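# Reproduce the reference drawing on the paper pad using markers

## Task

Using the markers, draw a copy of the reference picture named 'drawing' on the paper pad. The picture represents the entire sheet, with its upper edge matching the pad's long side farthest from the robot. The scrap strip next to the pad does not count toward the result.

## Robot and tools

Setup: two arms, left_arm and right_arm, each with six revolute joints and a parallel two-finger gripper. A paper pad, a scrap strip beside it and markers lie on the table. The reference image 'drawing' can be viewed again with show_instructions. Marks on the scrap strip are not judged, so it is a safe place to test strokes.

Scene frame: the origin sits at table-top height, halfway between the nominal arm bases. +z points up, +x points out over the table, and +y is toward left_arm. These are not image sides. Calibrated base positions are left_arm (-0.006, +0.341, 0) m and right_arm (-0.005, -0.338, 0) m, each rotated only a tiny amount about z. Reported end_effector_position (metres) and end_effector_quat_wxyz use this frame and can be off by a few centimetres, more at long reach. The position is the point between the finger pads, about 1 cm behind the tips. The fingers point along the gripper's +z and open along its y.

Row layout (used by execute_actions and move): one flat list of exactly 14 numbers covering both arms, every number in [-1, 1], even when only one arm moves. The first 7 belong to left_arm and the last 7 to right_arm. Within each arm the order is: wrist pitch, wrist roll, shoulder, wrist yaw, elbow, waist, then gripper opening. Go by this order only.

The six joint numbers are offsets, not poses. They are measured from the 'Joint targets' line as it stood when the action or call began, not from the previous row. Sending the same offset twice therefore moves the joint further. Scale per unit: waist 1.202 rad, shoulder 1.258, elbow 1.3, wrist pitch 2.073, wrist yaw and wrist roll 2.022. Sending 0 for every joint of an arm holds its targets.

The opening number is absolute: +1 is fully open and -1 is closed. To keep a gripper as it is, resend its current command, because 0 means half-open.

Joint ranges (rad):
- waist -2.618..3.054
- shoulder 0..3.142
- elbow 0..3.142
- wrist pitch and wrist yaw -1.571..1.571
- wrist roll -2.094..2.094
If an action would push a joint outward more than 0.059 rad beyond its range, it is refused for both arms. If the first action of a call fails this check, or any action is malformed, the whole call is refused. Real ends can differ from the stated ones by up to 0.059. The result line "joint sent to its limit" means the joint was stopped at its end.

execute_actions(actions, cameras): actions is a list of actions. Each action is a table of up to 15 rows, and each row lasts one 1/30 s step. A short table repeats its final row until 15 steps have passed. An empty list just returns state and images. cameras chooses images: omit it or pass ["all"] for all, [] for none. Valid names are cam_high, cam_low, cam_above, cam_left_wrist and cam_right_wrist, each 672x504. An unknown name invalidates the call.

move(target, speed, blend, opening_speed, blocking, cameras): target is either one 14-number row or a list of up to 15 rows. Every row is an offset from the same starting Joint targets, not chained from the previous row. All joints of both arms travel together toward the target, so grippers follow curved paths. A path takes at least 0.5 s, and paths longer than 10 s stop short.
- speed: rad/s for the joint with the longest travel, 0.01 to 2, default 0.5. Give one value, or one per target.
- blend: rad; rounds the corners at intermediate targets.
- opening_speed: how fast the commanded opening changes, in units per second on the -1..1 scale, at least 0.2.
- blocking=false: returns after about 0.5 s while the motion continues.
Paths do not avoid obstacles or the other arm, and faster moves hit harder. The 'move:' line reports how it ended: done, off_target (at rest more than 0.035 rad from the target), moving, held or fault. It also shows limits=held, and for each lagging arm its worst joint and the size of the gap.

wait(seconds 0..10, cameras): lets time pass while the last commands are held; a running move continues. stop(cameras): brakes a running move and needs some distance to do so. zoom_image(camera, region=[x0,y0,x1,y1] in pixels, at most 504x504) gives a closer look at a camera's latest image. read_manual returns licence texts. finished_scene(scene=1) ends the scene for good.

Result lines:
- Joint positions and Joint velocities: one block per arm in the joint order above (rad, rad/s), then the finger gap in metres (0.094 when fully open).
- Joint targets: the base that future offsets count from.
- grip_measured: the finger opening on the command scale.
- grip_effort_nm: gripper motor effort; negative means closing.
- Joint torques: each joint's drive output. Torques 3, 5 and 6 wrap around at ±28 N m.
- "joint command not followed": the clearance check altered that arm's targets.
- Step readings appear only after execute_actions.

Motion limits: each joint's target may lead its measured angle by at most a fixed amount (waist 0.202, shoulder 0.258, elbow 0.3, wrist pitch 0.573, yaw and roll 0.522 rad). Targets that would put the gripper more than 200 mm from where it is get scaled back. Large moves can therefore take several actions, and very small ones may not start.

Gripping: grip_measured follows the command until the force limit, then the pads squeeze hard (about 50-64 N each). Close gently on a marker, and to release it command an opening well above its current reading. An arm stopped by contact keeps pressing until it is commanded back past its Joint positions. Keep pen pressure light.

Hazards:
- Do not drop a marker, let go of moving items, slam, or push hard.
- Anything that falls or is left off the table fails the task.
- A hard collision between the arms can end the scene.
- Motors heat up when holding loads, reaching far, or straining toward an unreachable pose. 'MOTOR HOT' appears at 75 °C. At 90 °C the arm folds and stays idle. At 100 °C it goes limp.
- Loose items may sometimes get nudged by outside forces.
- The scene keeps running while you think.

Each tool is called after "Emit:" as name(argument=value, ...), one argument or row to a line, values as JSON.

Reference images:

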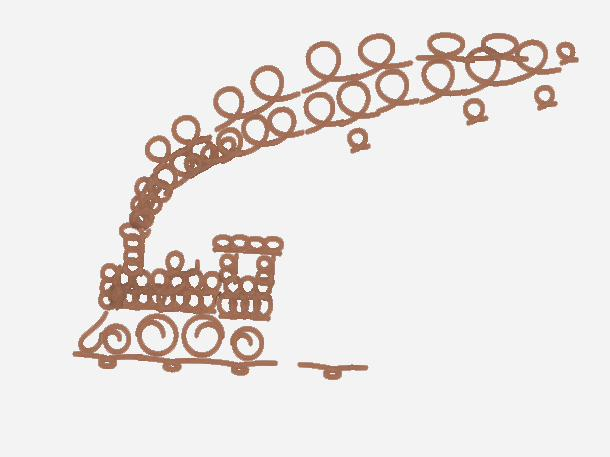

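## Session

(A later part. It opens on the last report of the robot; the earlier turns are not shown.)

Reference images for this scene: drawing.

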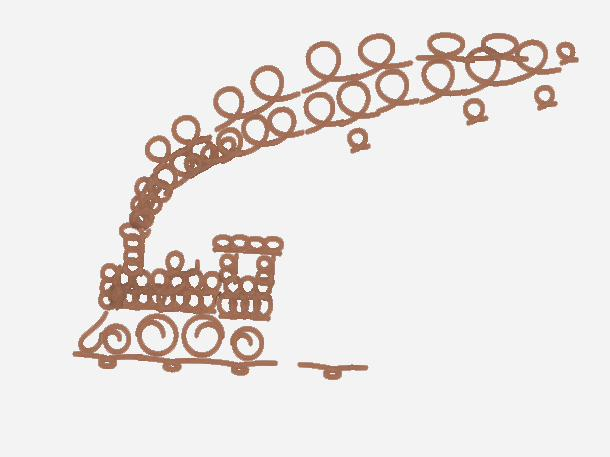

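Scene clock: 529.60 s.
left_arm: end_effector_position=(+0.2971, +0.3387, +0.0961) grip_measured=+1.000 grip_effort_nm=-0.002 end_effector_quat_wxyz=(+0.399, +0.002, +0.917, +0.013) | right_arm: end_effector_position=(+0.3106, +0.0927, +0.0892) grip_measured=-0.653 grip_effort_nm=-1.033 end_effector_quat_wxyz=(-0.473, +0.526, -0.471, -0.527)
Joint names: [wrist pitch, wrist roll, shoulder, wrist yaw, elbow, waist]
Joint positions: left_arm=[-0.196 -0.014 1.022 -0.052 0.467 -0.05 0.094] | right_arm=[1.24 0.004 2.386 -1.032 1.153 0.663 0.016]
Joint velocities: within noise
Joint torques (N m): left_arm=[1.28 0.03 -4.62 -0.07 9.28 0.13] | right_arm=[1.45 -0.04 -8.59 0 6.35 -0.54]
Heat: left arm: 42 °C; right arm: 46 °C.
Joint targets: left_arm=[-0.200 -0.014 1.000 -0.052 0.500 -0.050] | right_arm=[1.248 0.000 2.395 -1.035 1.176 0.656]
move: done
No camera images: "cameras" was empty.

Emit:
move(
  target=[
    [0,0,0,0,0,0,1,0,0,0,-0.0113,0,-0.0029,-0.85],
    [0,0,0,0,0,0,1,0,0,0,-0.0297,0,-0.0111,-0.85],
    [0,0,0,0,0,0,1,0,0,0,-0.0611,0,-0.0374,-0.85],
    [0,0,0,0,0,0,1,0,0,0,-0.0527,0,-0.0231,-0.85],
    [0,0,0,0,0,0,1,0,0,0,-0.042,0,-0.0208,-0.85],
    [0,0,0,0,0,0,1,0,0,0,-0.0254,0,-0.0137,-0.85],
    [0,0,0,0,0,0,1,0,0,0,-0.021,0,-0.0042,-0.85],
    [0,0,0,0,0,0,1,0,0,0,-0.0294,0,-0.0185,-0.85],
    [0,0,0,0,0,0,1,0,0,0,-0.0401,0,-0.0208,-0.85],
    [0,0,0,0,0,0,1,0,0,0,-0.0568,0,-0.0279,-0.85],
    [0,0,0,0,0,0,1,0,0,0,-0.0871,0,-0.0537,-0.85],
    [0,0,0,0,0,0,1,0,0,0,-0.0787,0,-0.0394,-0.85],
    [0,0,0,0,0,0,1,0,0,0,-0.068,0,-0.0371,-0.85],
    [0,0,0,0,0,0,1,0,0,0,-0.0514,0,-0.03,-0.85],
    [0,0,0,0,0,0,1,0,0,0,-0.047,0,-0.0205,-0.85],
  ],
  speed=[0.06,0.06,0.06,0.2,0.06,0.06,0.06,0.2,0.06,0.06,0.06,0.2,0.06,0.06,0.06],
  blend=[0.002,0.002,0.002,0.002,0.002,0.002,0.002,0.002,0.002,0.002,0.002,0.002,0.002,0.002,0],
  cameras=[],
)

Scene clock: 537.77 s.
left_arm: end_effector_position=(+0.2971, +0.3387, +0.0961) grip_measured=+1.000 grip_effort_nm=-0.002 end_effector_quat_wxyz=(+0.399, +0.002, +0.917, +0.013) | right_arm: end_effector_position=(+0.3073, +0.0786, +0.0891) grip_measured=-0.653 grip_effort_nm=-1.028 end_effector_quat_wxyz=(-0.455, +0.542, -0.453, -0.543)
Joint names: [wrist pitch, wrist roll, shoulder, wrist yaw, elbow, waist]
Joint positions: left_arm=[-0.196 -0.014 1.022 -0.052 0.467 -0.05 0.094] | right_arm=[1.24 0.004 2.386 -1.138 1.153 0.626 0.016]
Joint velocities: within noise
Joint torques (N m): left_arm=[1.29 0.05 -4.49 -0.05 9.16 -0.05] | right_arm=[1.4 -0.04 -8.55 0.05 6.28 0.43]
Heat: left arm: 42 °C; right arm: 46 °C.
Joint targets: left_arm=[-0.200 -0.014 1.000 -0.052 0.500 -0.050] | right_arm=[1.248 0.000 2.395 -1.130 1.176 0.631]
move: done
No camera images: "cameras" was empty.

Emit:
move(
  target=[
    [0,0,0,0,0,0,1,0,0,0,-0.0084,0,-0.0143,-0.85],
    [0,0,0,0,0,0,1,0,0,0,-0.0191,0,-0.0166,-0.85],
    [0,0,0,0,0,0,1,0,0,0,-0.0358,0,-0.0237,-0.85],
    [0,0,0,0,0,0,1,0,0,0,-0.0464,0,-0.0329,-0.85],
    [0,0,0,0,0,0,1,0,0,-0.07,-0.0464,0,-0.0329,-0.85],
    [0,0,0,0,0,0,1,0,0,-0.07,0.1594,0,0.1293,-0.85],
    [0,0,0,0,0,0,1,0,0,-0.07,0.1447,0,0.104,-0.85],
    [0,0,0,0,0,0,1,0,0,0,0.1447,0,0.104,-0.85],
  ],
  speed=[0.2,0.06,0.06,0.06,0.4,0.4,0.03,0.1],
  blend=[0.002,0.002,0.002,0,0,0,0,0],
  cameras=[],
)

Scene clock: 543.43 s.
left_arm: end_effector_position=(+0.2971, +0.3387, +0.0961) grip_measured=+1.000 grip_effort_nm=-0.002 end_effector_quat_wxyz=(+0.399, +0.002, +0.917, +0.013) | right_arm: end_effector_position=(+0.3017, +0.1259, +0.0896) grip_measured=-0.653 grip_effort_nm=-1.033 end_effector_quat_wxyz=(+0.500, -0.501, +0.497, +0.503)
Joint names: [wrist pitch, wrist roll, shoulder, wrist yaw, elbow, waist]
Joint positions: left_arm=[-0.196 -0.014 1.022 -0.052 0.467 -0.05 0.094] | right_arm=[1.241 0.004 2.386 -0.831 1.153 0.763 0.016]
Joint velocities: within noise
Joint torques (N m): left_arm=[1.29 0.03 -4.4 -0.04 9.2 -0.09] | right_arm=[1.53 -0.04 -8.66 -0.07 6.42 -0.54]
Heat: left arm: 42 °C; right arm: 45 °C.
Joint targets: left_arm=[-0.200 -0.014 1.000 -0.052 0.500 -0.050] | right_arm=[1.248 0.000 2.395 -0.838 1.176 0.757]
move: done
No camera images: "cameras" was empty.

Emit:
move(
  target=[
    [0,0,0,0,0,0,1,0,0,0,-0.0206,0,-0.0138,-0.85],
    [0,0,0,0,0,0,1,0,0,0,-0.0453,0,-0.0335,-0.85],
    [0,0,0,0,0,0,1,0,0,0,-0.0369,0,-0.0192,-0.85],
    [0,0,0,0,0,0,1,0,0,0,-0.0245,0,-0.0154,-0.85],
    [0,0,0,0,0,0,1,0,0,0,-0.0033,0,-0.0057,-0.85],
    [0,0,0,0,0,0,1,0,0,0,0.0039,0,0.005,-0.85],
    [0,0,0,0,0,0,1,0,0,0,-0.0045,0,-0.0094,-0.85],
    [0,0,0,0,0,0,1,0,0,0,-0.0169,0,-0.0131,-0.85],
    [0,0,0,0,0,0,1,0,0,0,-0.0381,0,-0.0228,-0.85],
    [0,0,0,0,0,0,1,0,0,0,-0.0736,0,-0.0513,-0.85],
    [0,0,0,0,0,0,1,0,0,0,-0.0652,0,-0.037,-0.85],
    [0,0,0,0,0,0,1,0,0,0,-0.0528,0,-0.0333,-0.85],
    [0,0,0,0,0,0,1,0,0,0,-0.0316,0,-0.0236,-0.85],
    [0,0,0,0,0,0,1,0,0,0,-0.0244,0,-0.0129,-0.85],
    [0,0,0,0,0,0,1,0,0,0,-0.0328,0,-0.0272,-0.85],
  ],
  speed=[0.06,0.06,0.2,0.06,0.06,0.06,0.2,0.06,0.06,0.06,0.2,0.06,0.06,0.06,0.2],
  blend=[0.002,0.002,0.002,0.002,0.002,0.002,0.002,0.002,0.002,0.002,0.002,0.002,0.002,0.002,0],
  cameras=[],
)

Scene clock: 551.77 s.
left_arm: end_effector_position=(+0.2971, +0.3387, +0.0961) grip_measured=+1.000 grip_effort_nm=-0.002 end_effector_quat_wxyz=(+0.399, +0.002, +0.917, +0.013) | right_arm: end_effector_position=(+0.3039, +0.1157, +0.0895) grip_measured=-0.653 grip_effort_nm=-1.033 end_effector_quat_wxyz=(+0.490, -0.510, +0.487, +0.512)
Joint names: [wrist pitch, wrist roll, shoulder, wrist yaw, elbow, waist]
Joint positions: left_arm=[-0.196 -0.014 1.022 -0.052 0.467 -0.05 0.094] | right_arm=[1.241 0.004 2.386 -0.901 1.153 0.731 0.016]
Joint velocities: within noise
Joint torques (N m): left_arm=[1.27 0.01 -4.55 -0.05 9.2 -0.12] | right_arm=[1.51 -0.04 -8.68 -0.03 6.42 -0.62]
Heat: left arm: 42 °C; right arm: 45 °C.
Joint targets: left_arm=[-0.200 -0.014 1.000 -0.052 0.500 -0.050] | right_arm=[1.248 0.000 2.395 -0.904 1.176 0.724]
move: done
No camera images: "cameras" was empty.

Emit:
move(
  target=[
    [0,0,0,0,0,0,1,0,0,0,-0.0124,0,-0.0038,-0.85],
    [0,0,0,0,0,0,1,0,0,0,-0.0335,0,-0.0135,-0.85],
    [0,0,0,0,0,0,1,0,0,0,-0.0687,0,-0.0408,-0.85],
    [0,0,0,0,0,0,1,0,0,0,-0.0603,0,-0.0265,-0.85],
    [0,0,0,0,0,0,1,0,0,0,-0.049,0,-0.0235,-0.85],
    [0,0,0,0,0,0,1,0,0,0,-0.0306,0,-0.0154,-0.85],
    [0,0,0,0,0,0,1,0,0,0,-0.0251,0,-0.0055,-0.85],
    [0,0,0,0,0,0,1,0,0,0,-0.0335,0,-0.0198,-0.85],
    [0,0,0,0,0,0,1,0,0,0,-0.0448,0,-0.0227,-0.85],
    [0,0,0,0,0,0,1,0,0,0,-0.0632,0,-0.0309,-0.85],
    [0,0,0,0,0,0,1,0,0,0,-0.0959,0,-0.0575,-0.85],
    [0,0,0,0,0,0,1,0,0,0,-0.0875,0,-0.0432,-0.85],
    [0,0,0,0,0,0,1,0,0,0,-0.0762,0,-0.0402,-0.85],
    [0,0,0,0,0,0,1,0,0,0,-0.0578,0,-0.0321,-0.85],
    [0,0,0,0,0,0,1,0,0,0,-0.0523,0,-0.0222,-0.85],
  ],
  speed=[0.06,0.06,0.06,0.2,0.06,0.06,0.06,0.2,0.06,0.06,0.06,0.2,0.06,0.06,0.06],
  blend=[0.002,0.002,0.002,0.002,0.002,0.002,0.002,0.002,0.002,0.002,0.002,0.002,0.002,0.002,0],
  cameras=[],
)

Scene clock: 560.23 s.
left_arm: end_effector_position=(+0.2971, +0.3387, +0.0961) grip_measured=+1.000 grip_effort_nm=-0.002 end_effector_quat_wxyz=(+0.399, +0.002, +0.917, +0.013) | right_arm: end_effector_position=(+0.3009, +0.1018, +0.0894) grip_measured=-0.653 grip_effort_nm=-1.028 end_effector_quat_wxyz=(-0.470, +0.529, -0.467, -0.530)
Joint names: [wrist pitch, wrist roll, shoulder, wrist yaw, elbow, waist]
Joint positions: left_arm=[-0.196 -0.014 1.022 -0.052 0.467 -0.05 0.094] | right_arm=[1.241 0.004 2.386 -1.018 1.153 0.691 0.016]
Joint velocities: within noise
Joint torques (N m): left_arm=[1.3 0.03 -4.4 -0.06 9.25 -0.02] | right_arm=[1.45 -0.05 -8.64 0.08 6.34 0.39]
Heat: left arm: 42 °C; right arm: 45 °C.
Joint targets: left_arm=[-0.200 -0.014 1.000 -0.052 0.500 -0.050] | right_arm=[1.248 0.000 2.395 -1.009 1.176 0.697]
move: done
No camera images: "cameras" was empty.

Emit:
move(
  target=[
    [0,0,0,0,0,0,1,0,0,0,-0.0084,0,-0.0143,-0.85],
    [0,0,0,0,0,0,1,0,0,0,-0.0197,0,-0.0172,-0.85],
    [0,0,0,0,0,0,1,0,0,0,-0.0381,0,-0.0254,-0.85],
    [0,0,0,0,0,0,1,0,0,0,-0.0714,0,-0.0534,-0.85],
    [0,0,0,0,0,0,1,0,0,0,-0.063,0,-0.0391,-0.85],
    [0,0,0,0,0,0,1,0,0,0,-0.0517,0,-0.0361,-0.85],
    [0,0,0,0,0,0,1,0,0,0,-0.0333,0,-0.028,-0.85],
    [0,0,0,0,0,0,1,0,0,0,-0.0279,0,-0.0181,-0.85],
    [0,0,0,0,0,0,1,0,0,0,-0.0363,0,-0.0324,-0.85],
    [0,0,0,0,0,0,1,0,0,0,-0.0476,0,-0.0353,-0.85],
    [0,0,0,0,0,0,1,0,0,0,-0.066,0,-0.0434,-0.85],
    [0,0,0,0,0,0,1,0,0,0,-0.0951,0,-0.0669,-0.85],
    [0,0,0,0,0,0,1,0,0,0,-0.0867,0,-0.0526,-0.85],
    [0,0,0,0,0,0,1,0,0,0,-0.076,0,-0.0502,-0.85],
    [0,0,0,0,0,0,1,0,0,0,-0.0593,0,-0.0432,-0.85],
  ],
  speed=[0.2,0.06,0.06,0.06,0.2,0.06,0.06,0.06,0.2,0.06,0.06,0.06,0.2,0.06,0.06],
  blend=[0.002,0.002,0.002,0.002,0.002,0.002,0.002,0.002,0.002,0.002,0.002,0.002,0.002,0.002,0],
  cameras=[],
)

Scene clock: 568.37 s.
left_arm: end_effector_position=(+0.2971, +0.3387, +0.0961) grip_measured=+1.000 grip_effort_nm=-0.002 end_effector_quat_wxyz=(+0.399, +0.002, +0.917, +0.013) | right_arm: end_effector_position=(+0.3022, +0.0826, +0.0893) grip_measured=-0.653 grip_effort_nm=-1.033 end_effector_quat_wxyz=(-0.452, +0.545, -0.449, -0.545)
Joint names: [wrist pitch, wrist roll, shoulder, wrist yaw, elbow, waist]
Joint positions: left_arm=[-0.196 -0.014 1.022 -0.052 0.467 -0.05 0.094] | right_arm=[1.241 0.004 2.386 -1.138 1.153 0.639 0.016]
Joint velocities: within noise
Joint torques (N m): left_arm=[1.3 0.02 -4.49 -0.04 9.25 -0.02] | right_arm=[1.38 -0.05 -8.58 0.08 6.3 0.5]
Heat: left arm: 42 °C; right arm: 45 °C.
Joint targets: left_arm=[-0.200 -0.014 1.000 -0.052 0.500 -0.050] | right_arm=[1.248 0.000 2.395 -1.129 1.176 0.645]
move: done
No camera images: "cameras" was empty.

Emit:
move(
  target=[
    [0,0,0,0,0,0,1,0,0,0,0.0044,0,0.0095,-0.85],
    [0,0,0,0,0,0,1,0,0,0,-0.0041,0,-0.0048,-0.85],
    [0,0,0,0,0,0,1,0,0,0,-0.0148,0,-0.0072,-0.85],
    [0,0,0,0,0,0,1,0,0,0,-0.0314,0,-0.0142,-0.85],
    [0,0,0,0,0,0,1,0,0,0,-0.0602,0,-0.039,-0.85],
    [0,0,0,0,0,0,1,0,0,0,-0.0518,0,-0.0247,-0.85],
    [0,0,0,0,0,0,1,0,0,0,-0.0411,0,-0.0223,-0.85],
    [0,0,0,0,0,0,1,0,0,0,-0.0244,0,-0.0152,-0.85],
    [0,0,0,0,0,0,1,0,0,0,-0.0201,0,-0.0058,-0.85],
    [0,0,0,0,0,0,1,0,0,0,-0.0285,0,-0.0201,-0.85],
    [0,0,0,0,0,0,1,0,0,0,-0.0392,0,-0.0224,-0.85],
    [0,0,0,0,0,0,1,0,0,0,-0.0558,0,-0.0295,-0.85],
    [0,0,0,0,0,0,1,0,0,0,-0.0715,0,-0.0383,-0.85],
    [0,0,0,0,0,0,1,0,0,-0.07,-0.0715,0,-0.0383,-0.85],
  ],
  speed=[0.06,0.2,0.06,0.06,0.06,0.2,0.06,0.06,0.06,0.2,0.06,0.06,0.06,0.4],
  blend=[0.002,0.002,0.002,0.002,0.002,0.002,0.002,0.002,0.002,0.002,0.002,0.002,0,0],
  cameras=[],
)

Emit:
move(
  target=[0,0,0,0,0,0,1, 0,0,0,0.05,0,0.38,-0.85],
  speed=0.7,
  cameras=["cam_above"],
)

Emit:
zoom_image(
  camera="cam_above",
  region=[200, 285, 300, 360],
)

Scene clock: 575.20 s.
left_arm: end_effector_position=(+0.2971, +0.3387, +0.0961) grip_measured=+1.000 grip_effort_nm=-0.002 end_effector_quat_wxyz=(+0.399, +0.002, +0.917, +0.013) | right_arm: end_effector_position=(+0.2945, +0.0674, +0.1112) grip_measured=-0.653 grip_effort_nm=-1.033 end_effector_quat_wxyz=(-0.441, +0.571, -0.406, -0.560)
Joint names: [wrist pitch, wrist roll, shoulder, wrist yaw, elbow, waist]
Joint positions: left_arm=[-0.196 -0.014 1.022 -0.052 0.467 -0.05 0.094] | right_arm=[1.241 0.004 2.338 -1.267 1.153 0.605 0.016]
Joint velocities: within noise
Joint torques (N m): left_arm=[1.28 0.05 -4.64 -0.08 9.21 -0.06] | right_arm=[1.31 -0.04 -11.37 -0.05 6.49 -0.54]
Heat: left arm: 42 °C; right arm: 45 °C.
Joint targets: left_arm=[-0.200 -0.014 1.000 -0.052 0.500 -0.050] | right_arm=[1.248 0.000 2.307 -1.274 1.176 0.599]
move: done
No camera images: "cameras" was empty.

Scene clock: 576.63 s.
left_arm: end_effector_position=(+0.2971, +0.3387, +0.0961) grip_measured=+1.000 grip_effort_nm=-0.002 end_effector_quat_wxyz=(+0.399, +0.002, +0.917, +0.013) | right_arm: end_effector_position=(+0.0973, +0.1674, +0.1120) grip_measured=-0.653 grip_effort_nm=-1.033 end_effector_quat_wxyz=(-0.331, +0.635, -0.294, -0.633)
Joint names: [wrist pitch, wrist roll, shoulder, wrist yaw, elbow, waist]
Joint positions: left_arm=[-0.196 -0.014 1.022 -0.052 0.467 -0.05 0.094] | right_arm=[1.241 0.004 2.338 -1.182 1.153 1.06 0.016]
Joint velocities: within noise
Joint torques (N m): left_arm=[1.26 0.04 -4.23 -0.04 9.24 -0.01] | right_arm=[1.36 -0.04 -11.43 0.11 6.48 -0.4]
Heat: left arm: 42 °C; right arm: 45 °C.
Joint targets: left_arm=[-0.200 -0.014 1.000 -0.052 0.500 -0.050] | right_arm=[1.248 0.000 2.307 -1.173 1.176 1.056]
move: done
Images, in order (width x height): cam_above 672x504.

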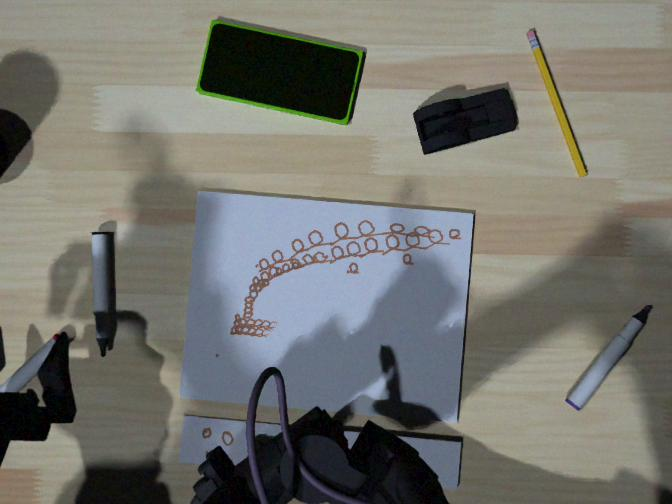

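Scaled by 5.040 from the camera's 672x504 image, which has a finer 960x720 frame.

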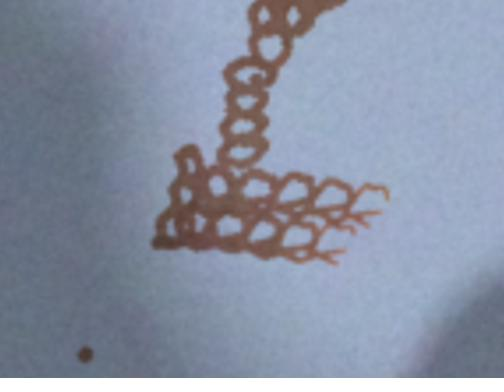

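Emit:
move(
  target=[
    [0,0,0,0,0,0,1, 0,0,0,0.0407,0,-0.3261,-0.85],
    [0,0,0,0,0,0,1, 0,0,0,0.0265,0,-0.3508,-0.85],
    [0,0,0,0,0,0,1, 0,0,0.0739,0.0265,0,-0.3508,-0.85],
  ],
  speed=[0.5,0.03,0.1],
  cameras=[],
)

Emit:
move(
  target=[
    [0,0,0,0,0,0,1,0,0,0,-0.0195,0,-0.0191,-0.85],
    [0,0,0,0,0,0,1,0,0,0,-0.0111,0,-0.0048,-0.85],
    [0,0,0,0,0,0,1,0,0,0,-0.0004,0,-0.0025,-0.85],
    [0,0,0,0,0,0,1,0,0,0,0.0163,0,0.0046,-0.85],
    [0,0,0,0,0,0,1,0,0,0,0.0207,0,0.0141,-0.85],
    [0,0,0,0,0,0,1,0,0,0,0.0123,0,-0.0002,-0.85],
    [0,0,0,0,0,0,1,0,0,0,0.0016,0,-0.0026,-0.85],
    [0,0,0,0,0,0,1,0,0,0,-0.0151,0,-0.0097,-0.85],
    [0,0,0,0,0,0,1,0,0,0,-0.0454,0,-0.0354,-0.85],
    [0,0,0,0,0,0,1,0,0,0,-0.037,0,-0.0211,-0.85],
    [0,0,0,0,0,0,1,0,0,0,-0.0263,0,-0.0188,-0.85],
    [0,0,0,0,0,0,1,0,0,0,-0.0097,0,-0.0117,-0.85],
    [0,0,0,0,0,0,1,0,0,0,-0.0053,0,-0.0022,-0.85],
    [0,0,0,0,0,0,1,0,0,0,-0.0137,0,-0.0165,-0.85],
    [0,0,0,0,0,0,1,0,0,0,-0.0244,0,-0.0188,-0.85],
  ],
  speed=[0.06,0.2,0.06,0.06,0.06,0.2,0.06,0.06,0.06,0.2,0.06,0.06,0.06,0.2,0.06],
  blend=[0.002,0.002,0.002,0.002,0.002,0.002,0.002,0.002,0.002,0.002,0.002,0.002,0.002,0.002,0],
  cameras=[],
)

Scene clock: 581.87 s.
left_arm: end_effector_position=(+0.2971, +0.3387, +0.0961) grip_measured=+1.000 grip_effort_nm=-0.002 end_effector_quat_wxyz=(+0.399, +0.002, +0.917, +0.013) | right_arm: end_effector_position=(+0.3059, +0.0836, +0.0886) grip_measured=-0.653 grip_effort_nm=-1.033 end_effector_quat_wxyz=(-0.458, +0.540, -0.455, -0.540)
Joint names: [wrist pitch, wrist roll, shoulder, wrist yaw, elbow, waist]
Joint positions: left_arm=[-0.196 -0.014 1.022 -0.052 0.467 -0.05 0.094] | right_arm=[1.244 0.004 2.389 -1.113 1.153 0.64 0.016]
Joint velocities: within noise
Joint torques (N m): left_arm=[1.26 0.04 -4.52 -0.06 9.36 -0.1] | right_arm=[1.37 -0.04 -8.38 -0.07 6.19 -0.54]
Heat: left arm: 42 °C; right arm: 45 °C.
Joint targets: left_arm=[-0.200 -0.014 1.000 -0.052 0.500 -0.050] | right_arm=[1.248 0.000 2.400 -1.120 1.176 0.634]
move: done
No camera images: "cameras" was empty.

Scene clock: 587.90 s.
left_arm: end_effector_position=(+0.2971, +0.3387, +0.0961) grip_measured=+1.000 grip_effort_nm=-0.007 end_effector_quat_wxyz=(+0.399, +0.002, +0.917, +0.013) | right_arm: end_effector_position=(+0.3067, +0.0760, +0.0885) grip_measured=-0.653 grip_effort_nm=-1.038 end_effector_quat_wxyz=(-0.452, +0.545, -0.449, -0.545)
Joint names: [wrist pitch, wrist roll, shoulder, wrist yaw, elbow, waist]
Joint positions: left_arm=[-0.196 -0.014 1.022 -0.052 0.467 -0.05 0.094] | right_arm=[1.244 0.004 2.389 -1.157 1.153 0.62 0.016]
Joint velocities: within noise
Joint torques (N m): left_arm=[1.3 0.01 -4.42 -0.04 9.33 -0.01] | right_arm=[1.36 -0.04 -8.39 -0.12 6.28 -0.75]
Heat: left arm: 42 °C; right arm: 44 °C.
Joint targets: left_arm=[-0.200 -0.014 1.000 -0.052 0.500 -0.050] | right_arm=[1.248 0.000 2.400 -1.169 1.176 0.611]
move: done
No camera images: "cameras" was empty.

Emit:
move(
  target=[
    [0,0,0,0,0,0,1,0,0,0,-0.0167,0,-0.0071,-0.85],
    [0,0,0,0,0,0,1,0,0,0,-0.0273,0,-0.0163,-0.85],
    [0,0,0,0,0,0,1,0,0,-0.07,-0.0273,0,-0.0163,-0.85],
    [0,0,0,0,0,0,1,0,0,-0.07,0.0435,0,0.0627,-0.85],
    [0,0,0,0,0,0,1,0,0,-0.07,0.0292,0,0.0381,-0.85],
    [0,0,0,0,0,0,1,0,0,0,0.0292,0,0.0381,-0.85],
  ],
  speed=[0.06,0.06,0.4,0.3,0.03,0.1],
  blend=[0.002,0,0,0,0,0],
  cameras=[],
)

Scene clock: 592.37 s.
left_arm: end_effector_position=(+0.2971, +0.3387, +0.0961) grip_measured=+1.000 grip_effort_nm=-0.007 end_effector_quat_wxyz=(+0.399, +0.002, +0.917, +0.013) | right_arm: end_effector_position=(+0.2977, +0.0911, +0.0885) grip_measured=-0.653 grip_effort_nm=-1.033 end_effector_quat_wxyz=(-0.455, +0.543, -0.451, -0.543)
Joint names: [wrist pitch, wrist roll, shoulder, wrist yaw, elbow, waist]
Joint positions: left_arm=[-0.196 -0.014 1.022 -0.052 0.467 -0.05 0.094] | right_arm=[1.245 0.004 2.39 -1.103 1.153 0.663 0.016]
Joint velocities: within noise
Joint torques (N m): left_arm=[1.26 0.02 -4.53 -0.06 9.24 -0.13] | right_arm=[1.37 -0.05 -8.47 -0.06 6.27 -0.55]
Heat: left arm: 42 °C; right arm: 43 °C.
Joint targets: left_arm=[-0.200 -0.014 1.000 -0.052 0.500 -0.050] | right_arm=[1.248 0.000 2.400 -1.110 1.176 0.657]
move: done
No camera images: "cameras" was empty.

Emit:
move(
  target=[
    [0,0,0,0,0,0,1,0,0,0,-0.022,0,-0.0203,-0.85],
    [0,0,0,0,0,0,1,0,0,0,-0.0136,0,-0.006,-0.85],
    [0,0,0,0,0,0,1,0,0,0,-0.0023,0,-0.003,-0.85],
    [0,0,0,0,0,0,1,0,0,0,0.0161,0,0.0051,-0.85],
    [0,0,0,0,0,0,1,0,0,0,0.0216,0,0.015,-0.85],
    [0,0,0,0,0,0,1,0,0,0,0.0132,0,0.0007,-0.85],
    [0,0,0,0,0,0,1,0,0,0,0.0019,0,-0.0022,-0.85],
    [0,0,0,0,0,0,1,0,0,0,-0.0165,0,-0.0104,-0.85],
    [0,0,0,0,0,0,1,0,0,0,-0.0456,0,-0.0338,-0.85],
    [0,0,0,0,0,0,1,0,0,0,-0.0372,0,-0.0195,-0.85],
    [0,0,0,0,0,0,1,0,0,0,-0.0265,0,-0.0172,-0.85],
    [0,0,0,0,0,0,1,0,0,0,-0.0099,0,-0.0101,-0.85],
    [0,0,0,0,0,0,1,0,0,0,-0.0055,0,-0.0006,-0.85],
    [0,0,0,0,0,0,1,0,0,0,-0.0139,0,-0.0149,-0.85],
    [0,0,0,0,0,0,1,0,0,0,-0.0246,0,-0.0172,-0.85],
  ],
  speed=[0.06,0.2,0.06,0.06,0.06,0.2,0.06,0.06,0.06,0.2,0.06,0.06,0.06,0.2,0.06],
  blend=[0.002,0.002,0.002,0.002,0.002,0.002,0.002,0.002,0.002,0.002,0.002,0.002,0.002,0.002,0],
  cameras=[],
)

Scene clock: 599.30 s.
left_arm: end_effector_position=(+0.2971, +0.3387, +0.0961) grip_measured=+1.000 grip_effort_nm=0.002 end_effector_quat_wxyz=(+0.399, +0.002, +0.917, +0.013) | right_arm: end_effector_position=(+0.2978, +0.0840, +0.0884) grip_measured=-0.653 grip_effort_nm=-1.033 end_effector_quat_wxyz=(-0.448, +0.548, -0.444, -0.549)
Joint names: [wrist pitch, wrist roll, shoulder, wrist yaw, elbow, waist]
Joint positions: left_arm=[-0.196 -0.014 1.022 -0.052 0.467 -0.05 0.094] | right_arm=[1.245 0.004 2.39 -1.147 1.153 0.645 0.016]
Joint velocities: within noise
Joint torques (N m): left_arm=[1.26 0.03 -4.59 -0.07 9.17 -0.05] | right_arm=[1.35 -0.04 -8.43 -0.11 6.28 -0.73]
Heat: left arm: 42 °C; right arm: 43 °C.
Joint targets: left_arm=[-0.200 -0.014 1.000 -0.052 0.500 -0.050] | right_arm=[1.248 0.000 2.400 -1.159 1.176 0.637]
move: done
No camera images: "cameras" was empty.

Emit:
move(
  target=[
    [0,0,0,0,0,0,1,0,0,0,-0.0167,0,-0.0071,-0.85],
    [0,0,0,0,0,0,1,0,0,0,-0.0455,0,-0.0318,-0.85],
    [0,0,0,0,0,0,1,0,0,0,-0.0371,0,-0.0175,-0.85],
    [0,0,0,0,0,0,1,0,0,0,-0.0264,0,-0.0152,-0.85],
    [0,0,0,0,0,0,1,0,0,0,-0.0097,0,-0.0081,-0.85],
    [0,0,0,0,0,0,1,0,0,0,-0.0054,0,0.0014,-0.85],
    [0,0,0,0,0,0,1,0,0,0,-0.0138,0,-0.0129,-0.85],
    [0,0,0,0,0,0,1,0,0,0,-0.0245,0,-0.0153,-0.85],
    [0,0,0,0,0,0,1,0,0,0,-0.0411,0,-0.0224,-0.85],
    [0,0,0,0,0,0,1,0,0,0,-0.0568,0,-0.0312,-0.85],
    [0,0,0,0,0,0,1,0,0,-0.07,-0.0568,0,-0.0312,-0.85],
  ],
  speed=[0.06,0.06,0.2,0.06,0.06,0.06,0.2,0.06,0.06,0.06,0.4],
  blend=[0.002,0.002,0.002,0.002,0.002,0.002,0.002,0.002,0.002,0,0],
  cameras=[],
)

Emit:
move(
  target=[0,0,0,0,0,0,1, 0,0,0,0.05,0,0.38,-0.85],
  speed=0.7,
  cameras=["cam_above"],
)

Emit:
zoom_image(
  camera="cam_above",
  region=[210, 295, 310, 370],
)

Scene clock: 605.07 s.
left_arm: end_effector_position=(+0.2971, +0.3387, +0.0961) grip_measured=+1.000 grip_effort_nm=-0.002 end_effector_quat_wxyz=(+0.399, +0.002, +0.917, +0.013) | right_arm: end_effector_position=(+0.2943, +0.0674, +0.1089) grip_measured=-0.653 grip_effort_nm=-1.033 end_effector_quat_wxyz=(-0.440, +0.571, -0.407, -0.561)
Joint names: [wrist pitch, wrist roll, shoulder, wrist yaw, elbow, waist]
Joint positions: left_arm=[-0.196 -0.014 1.022 -0.052 0.467 -0.05 0.094] | right_arm=[1.244 0.004 2.344 -1.267 1.153 0.605 0.016]
Joint velocities: within noise
Joint torques (N m): left_arm=[1.27 0.04 -4.33 -0.07 9.37 0.02] | right_arm=[1.28 -0.05 -11.48 -0.05 6.41 -0.58]
Heat: left arm: 42 °C; right arm: 43 °C.
Joint targets: left_arm=[-0.200 -0.014 1.000 -0.052 0.500 -0.050] | right_arm=[1.248 0.000 2.312 -1.274 1.176 0.599]
move: done
No camera images: "cameras" was empty.

Scene clock: 606.50 s.
left_arm: end_effector_position=(+0.2971, +0.3387, +0.0961) grip_measured=+1.000 grip_effort_nm=-0.007 end_effector_quat_wxyz=(+0.399, +0.002, +0.917, +0.013) | right_arm: end_effector_position=(+0.0972, +0.1674, +0.1096) grip_measured=-0.653 grip_effort_nm=-1.033 end_effector_quat_wxyz=(-0.330, +0.635, -0.295, -0.633)
Joint names: [wrist pitch, wrist roll, shoulder, wrist yaw, elbow, waist]
Joint positions: left_arm=[-0.196 -0.014 1.022 -0.052 0.467 -0.05 0.094] | right_arm=[1.244 0.004 2.344 -1.182 1.153 1.06 0.016]
Joint velocities: within noise
Joint torques (N m): left_arm=[1.3 0.03 -4.53 -0.06 9.43 -0.14] | right_arm=[1.33 -0.04 -11.51 0.11 6.45 -0.39]
Heat: left arm: 42 °C; right arm: 43 °C.
Joint targets: left_arm=[-0.200 -0.014 1.000 -0.052 0.500 -0.050] | right_arm=[1.248 0.000 2.312 -1.173 1.176 1.056]
move: done
Images, in order (width x height): cam_above 672x504.

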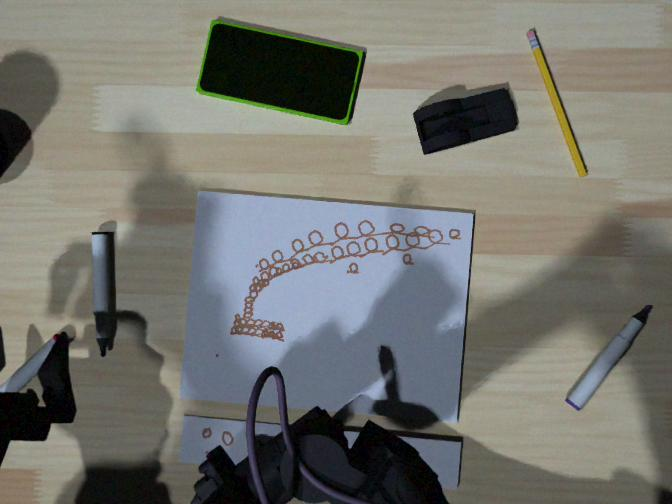

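Scaled by 5.040 from the camera's 672x504 image, which has a finer 960x720 frame.

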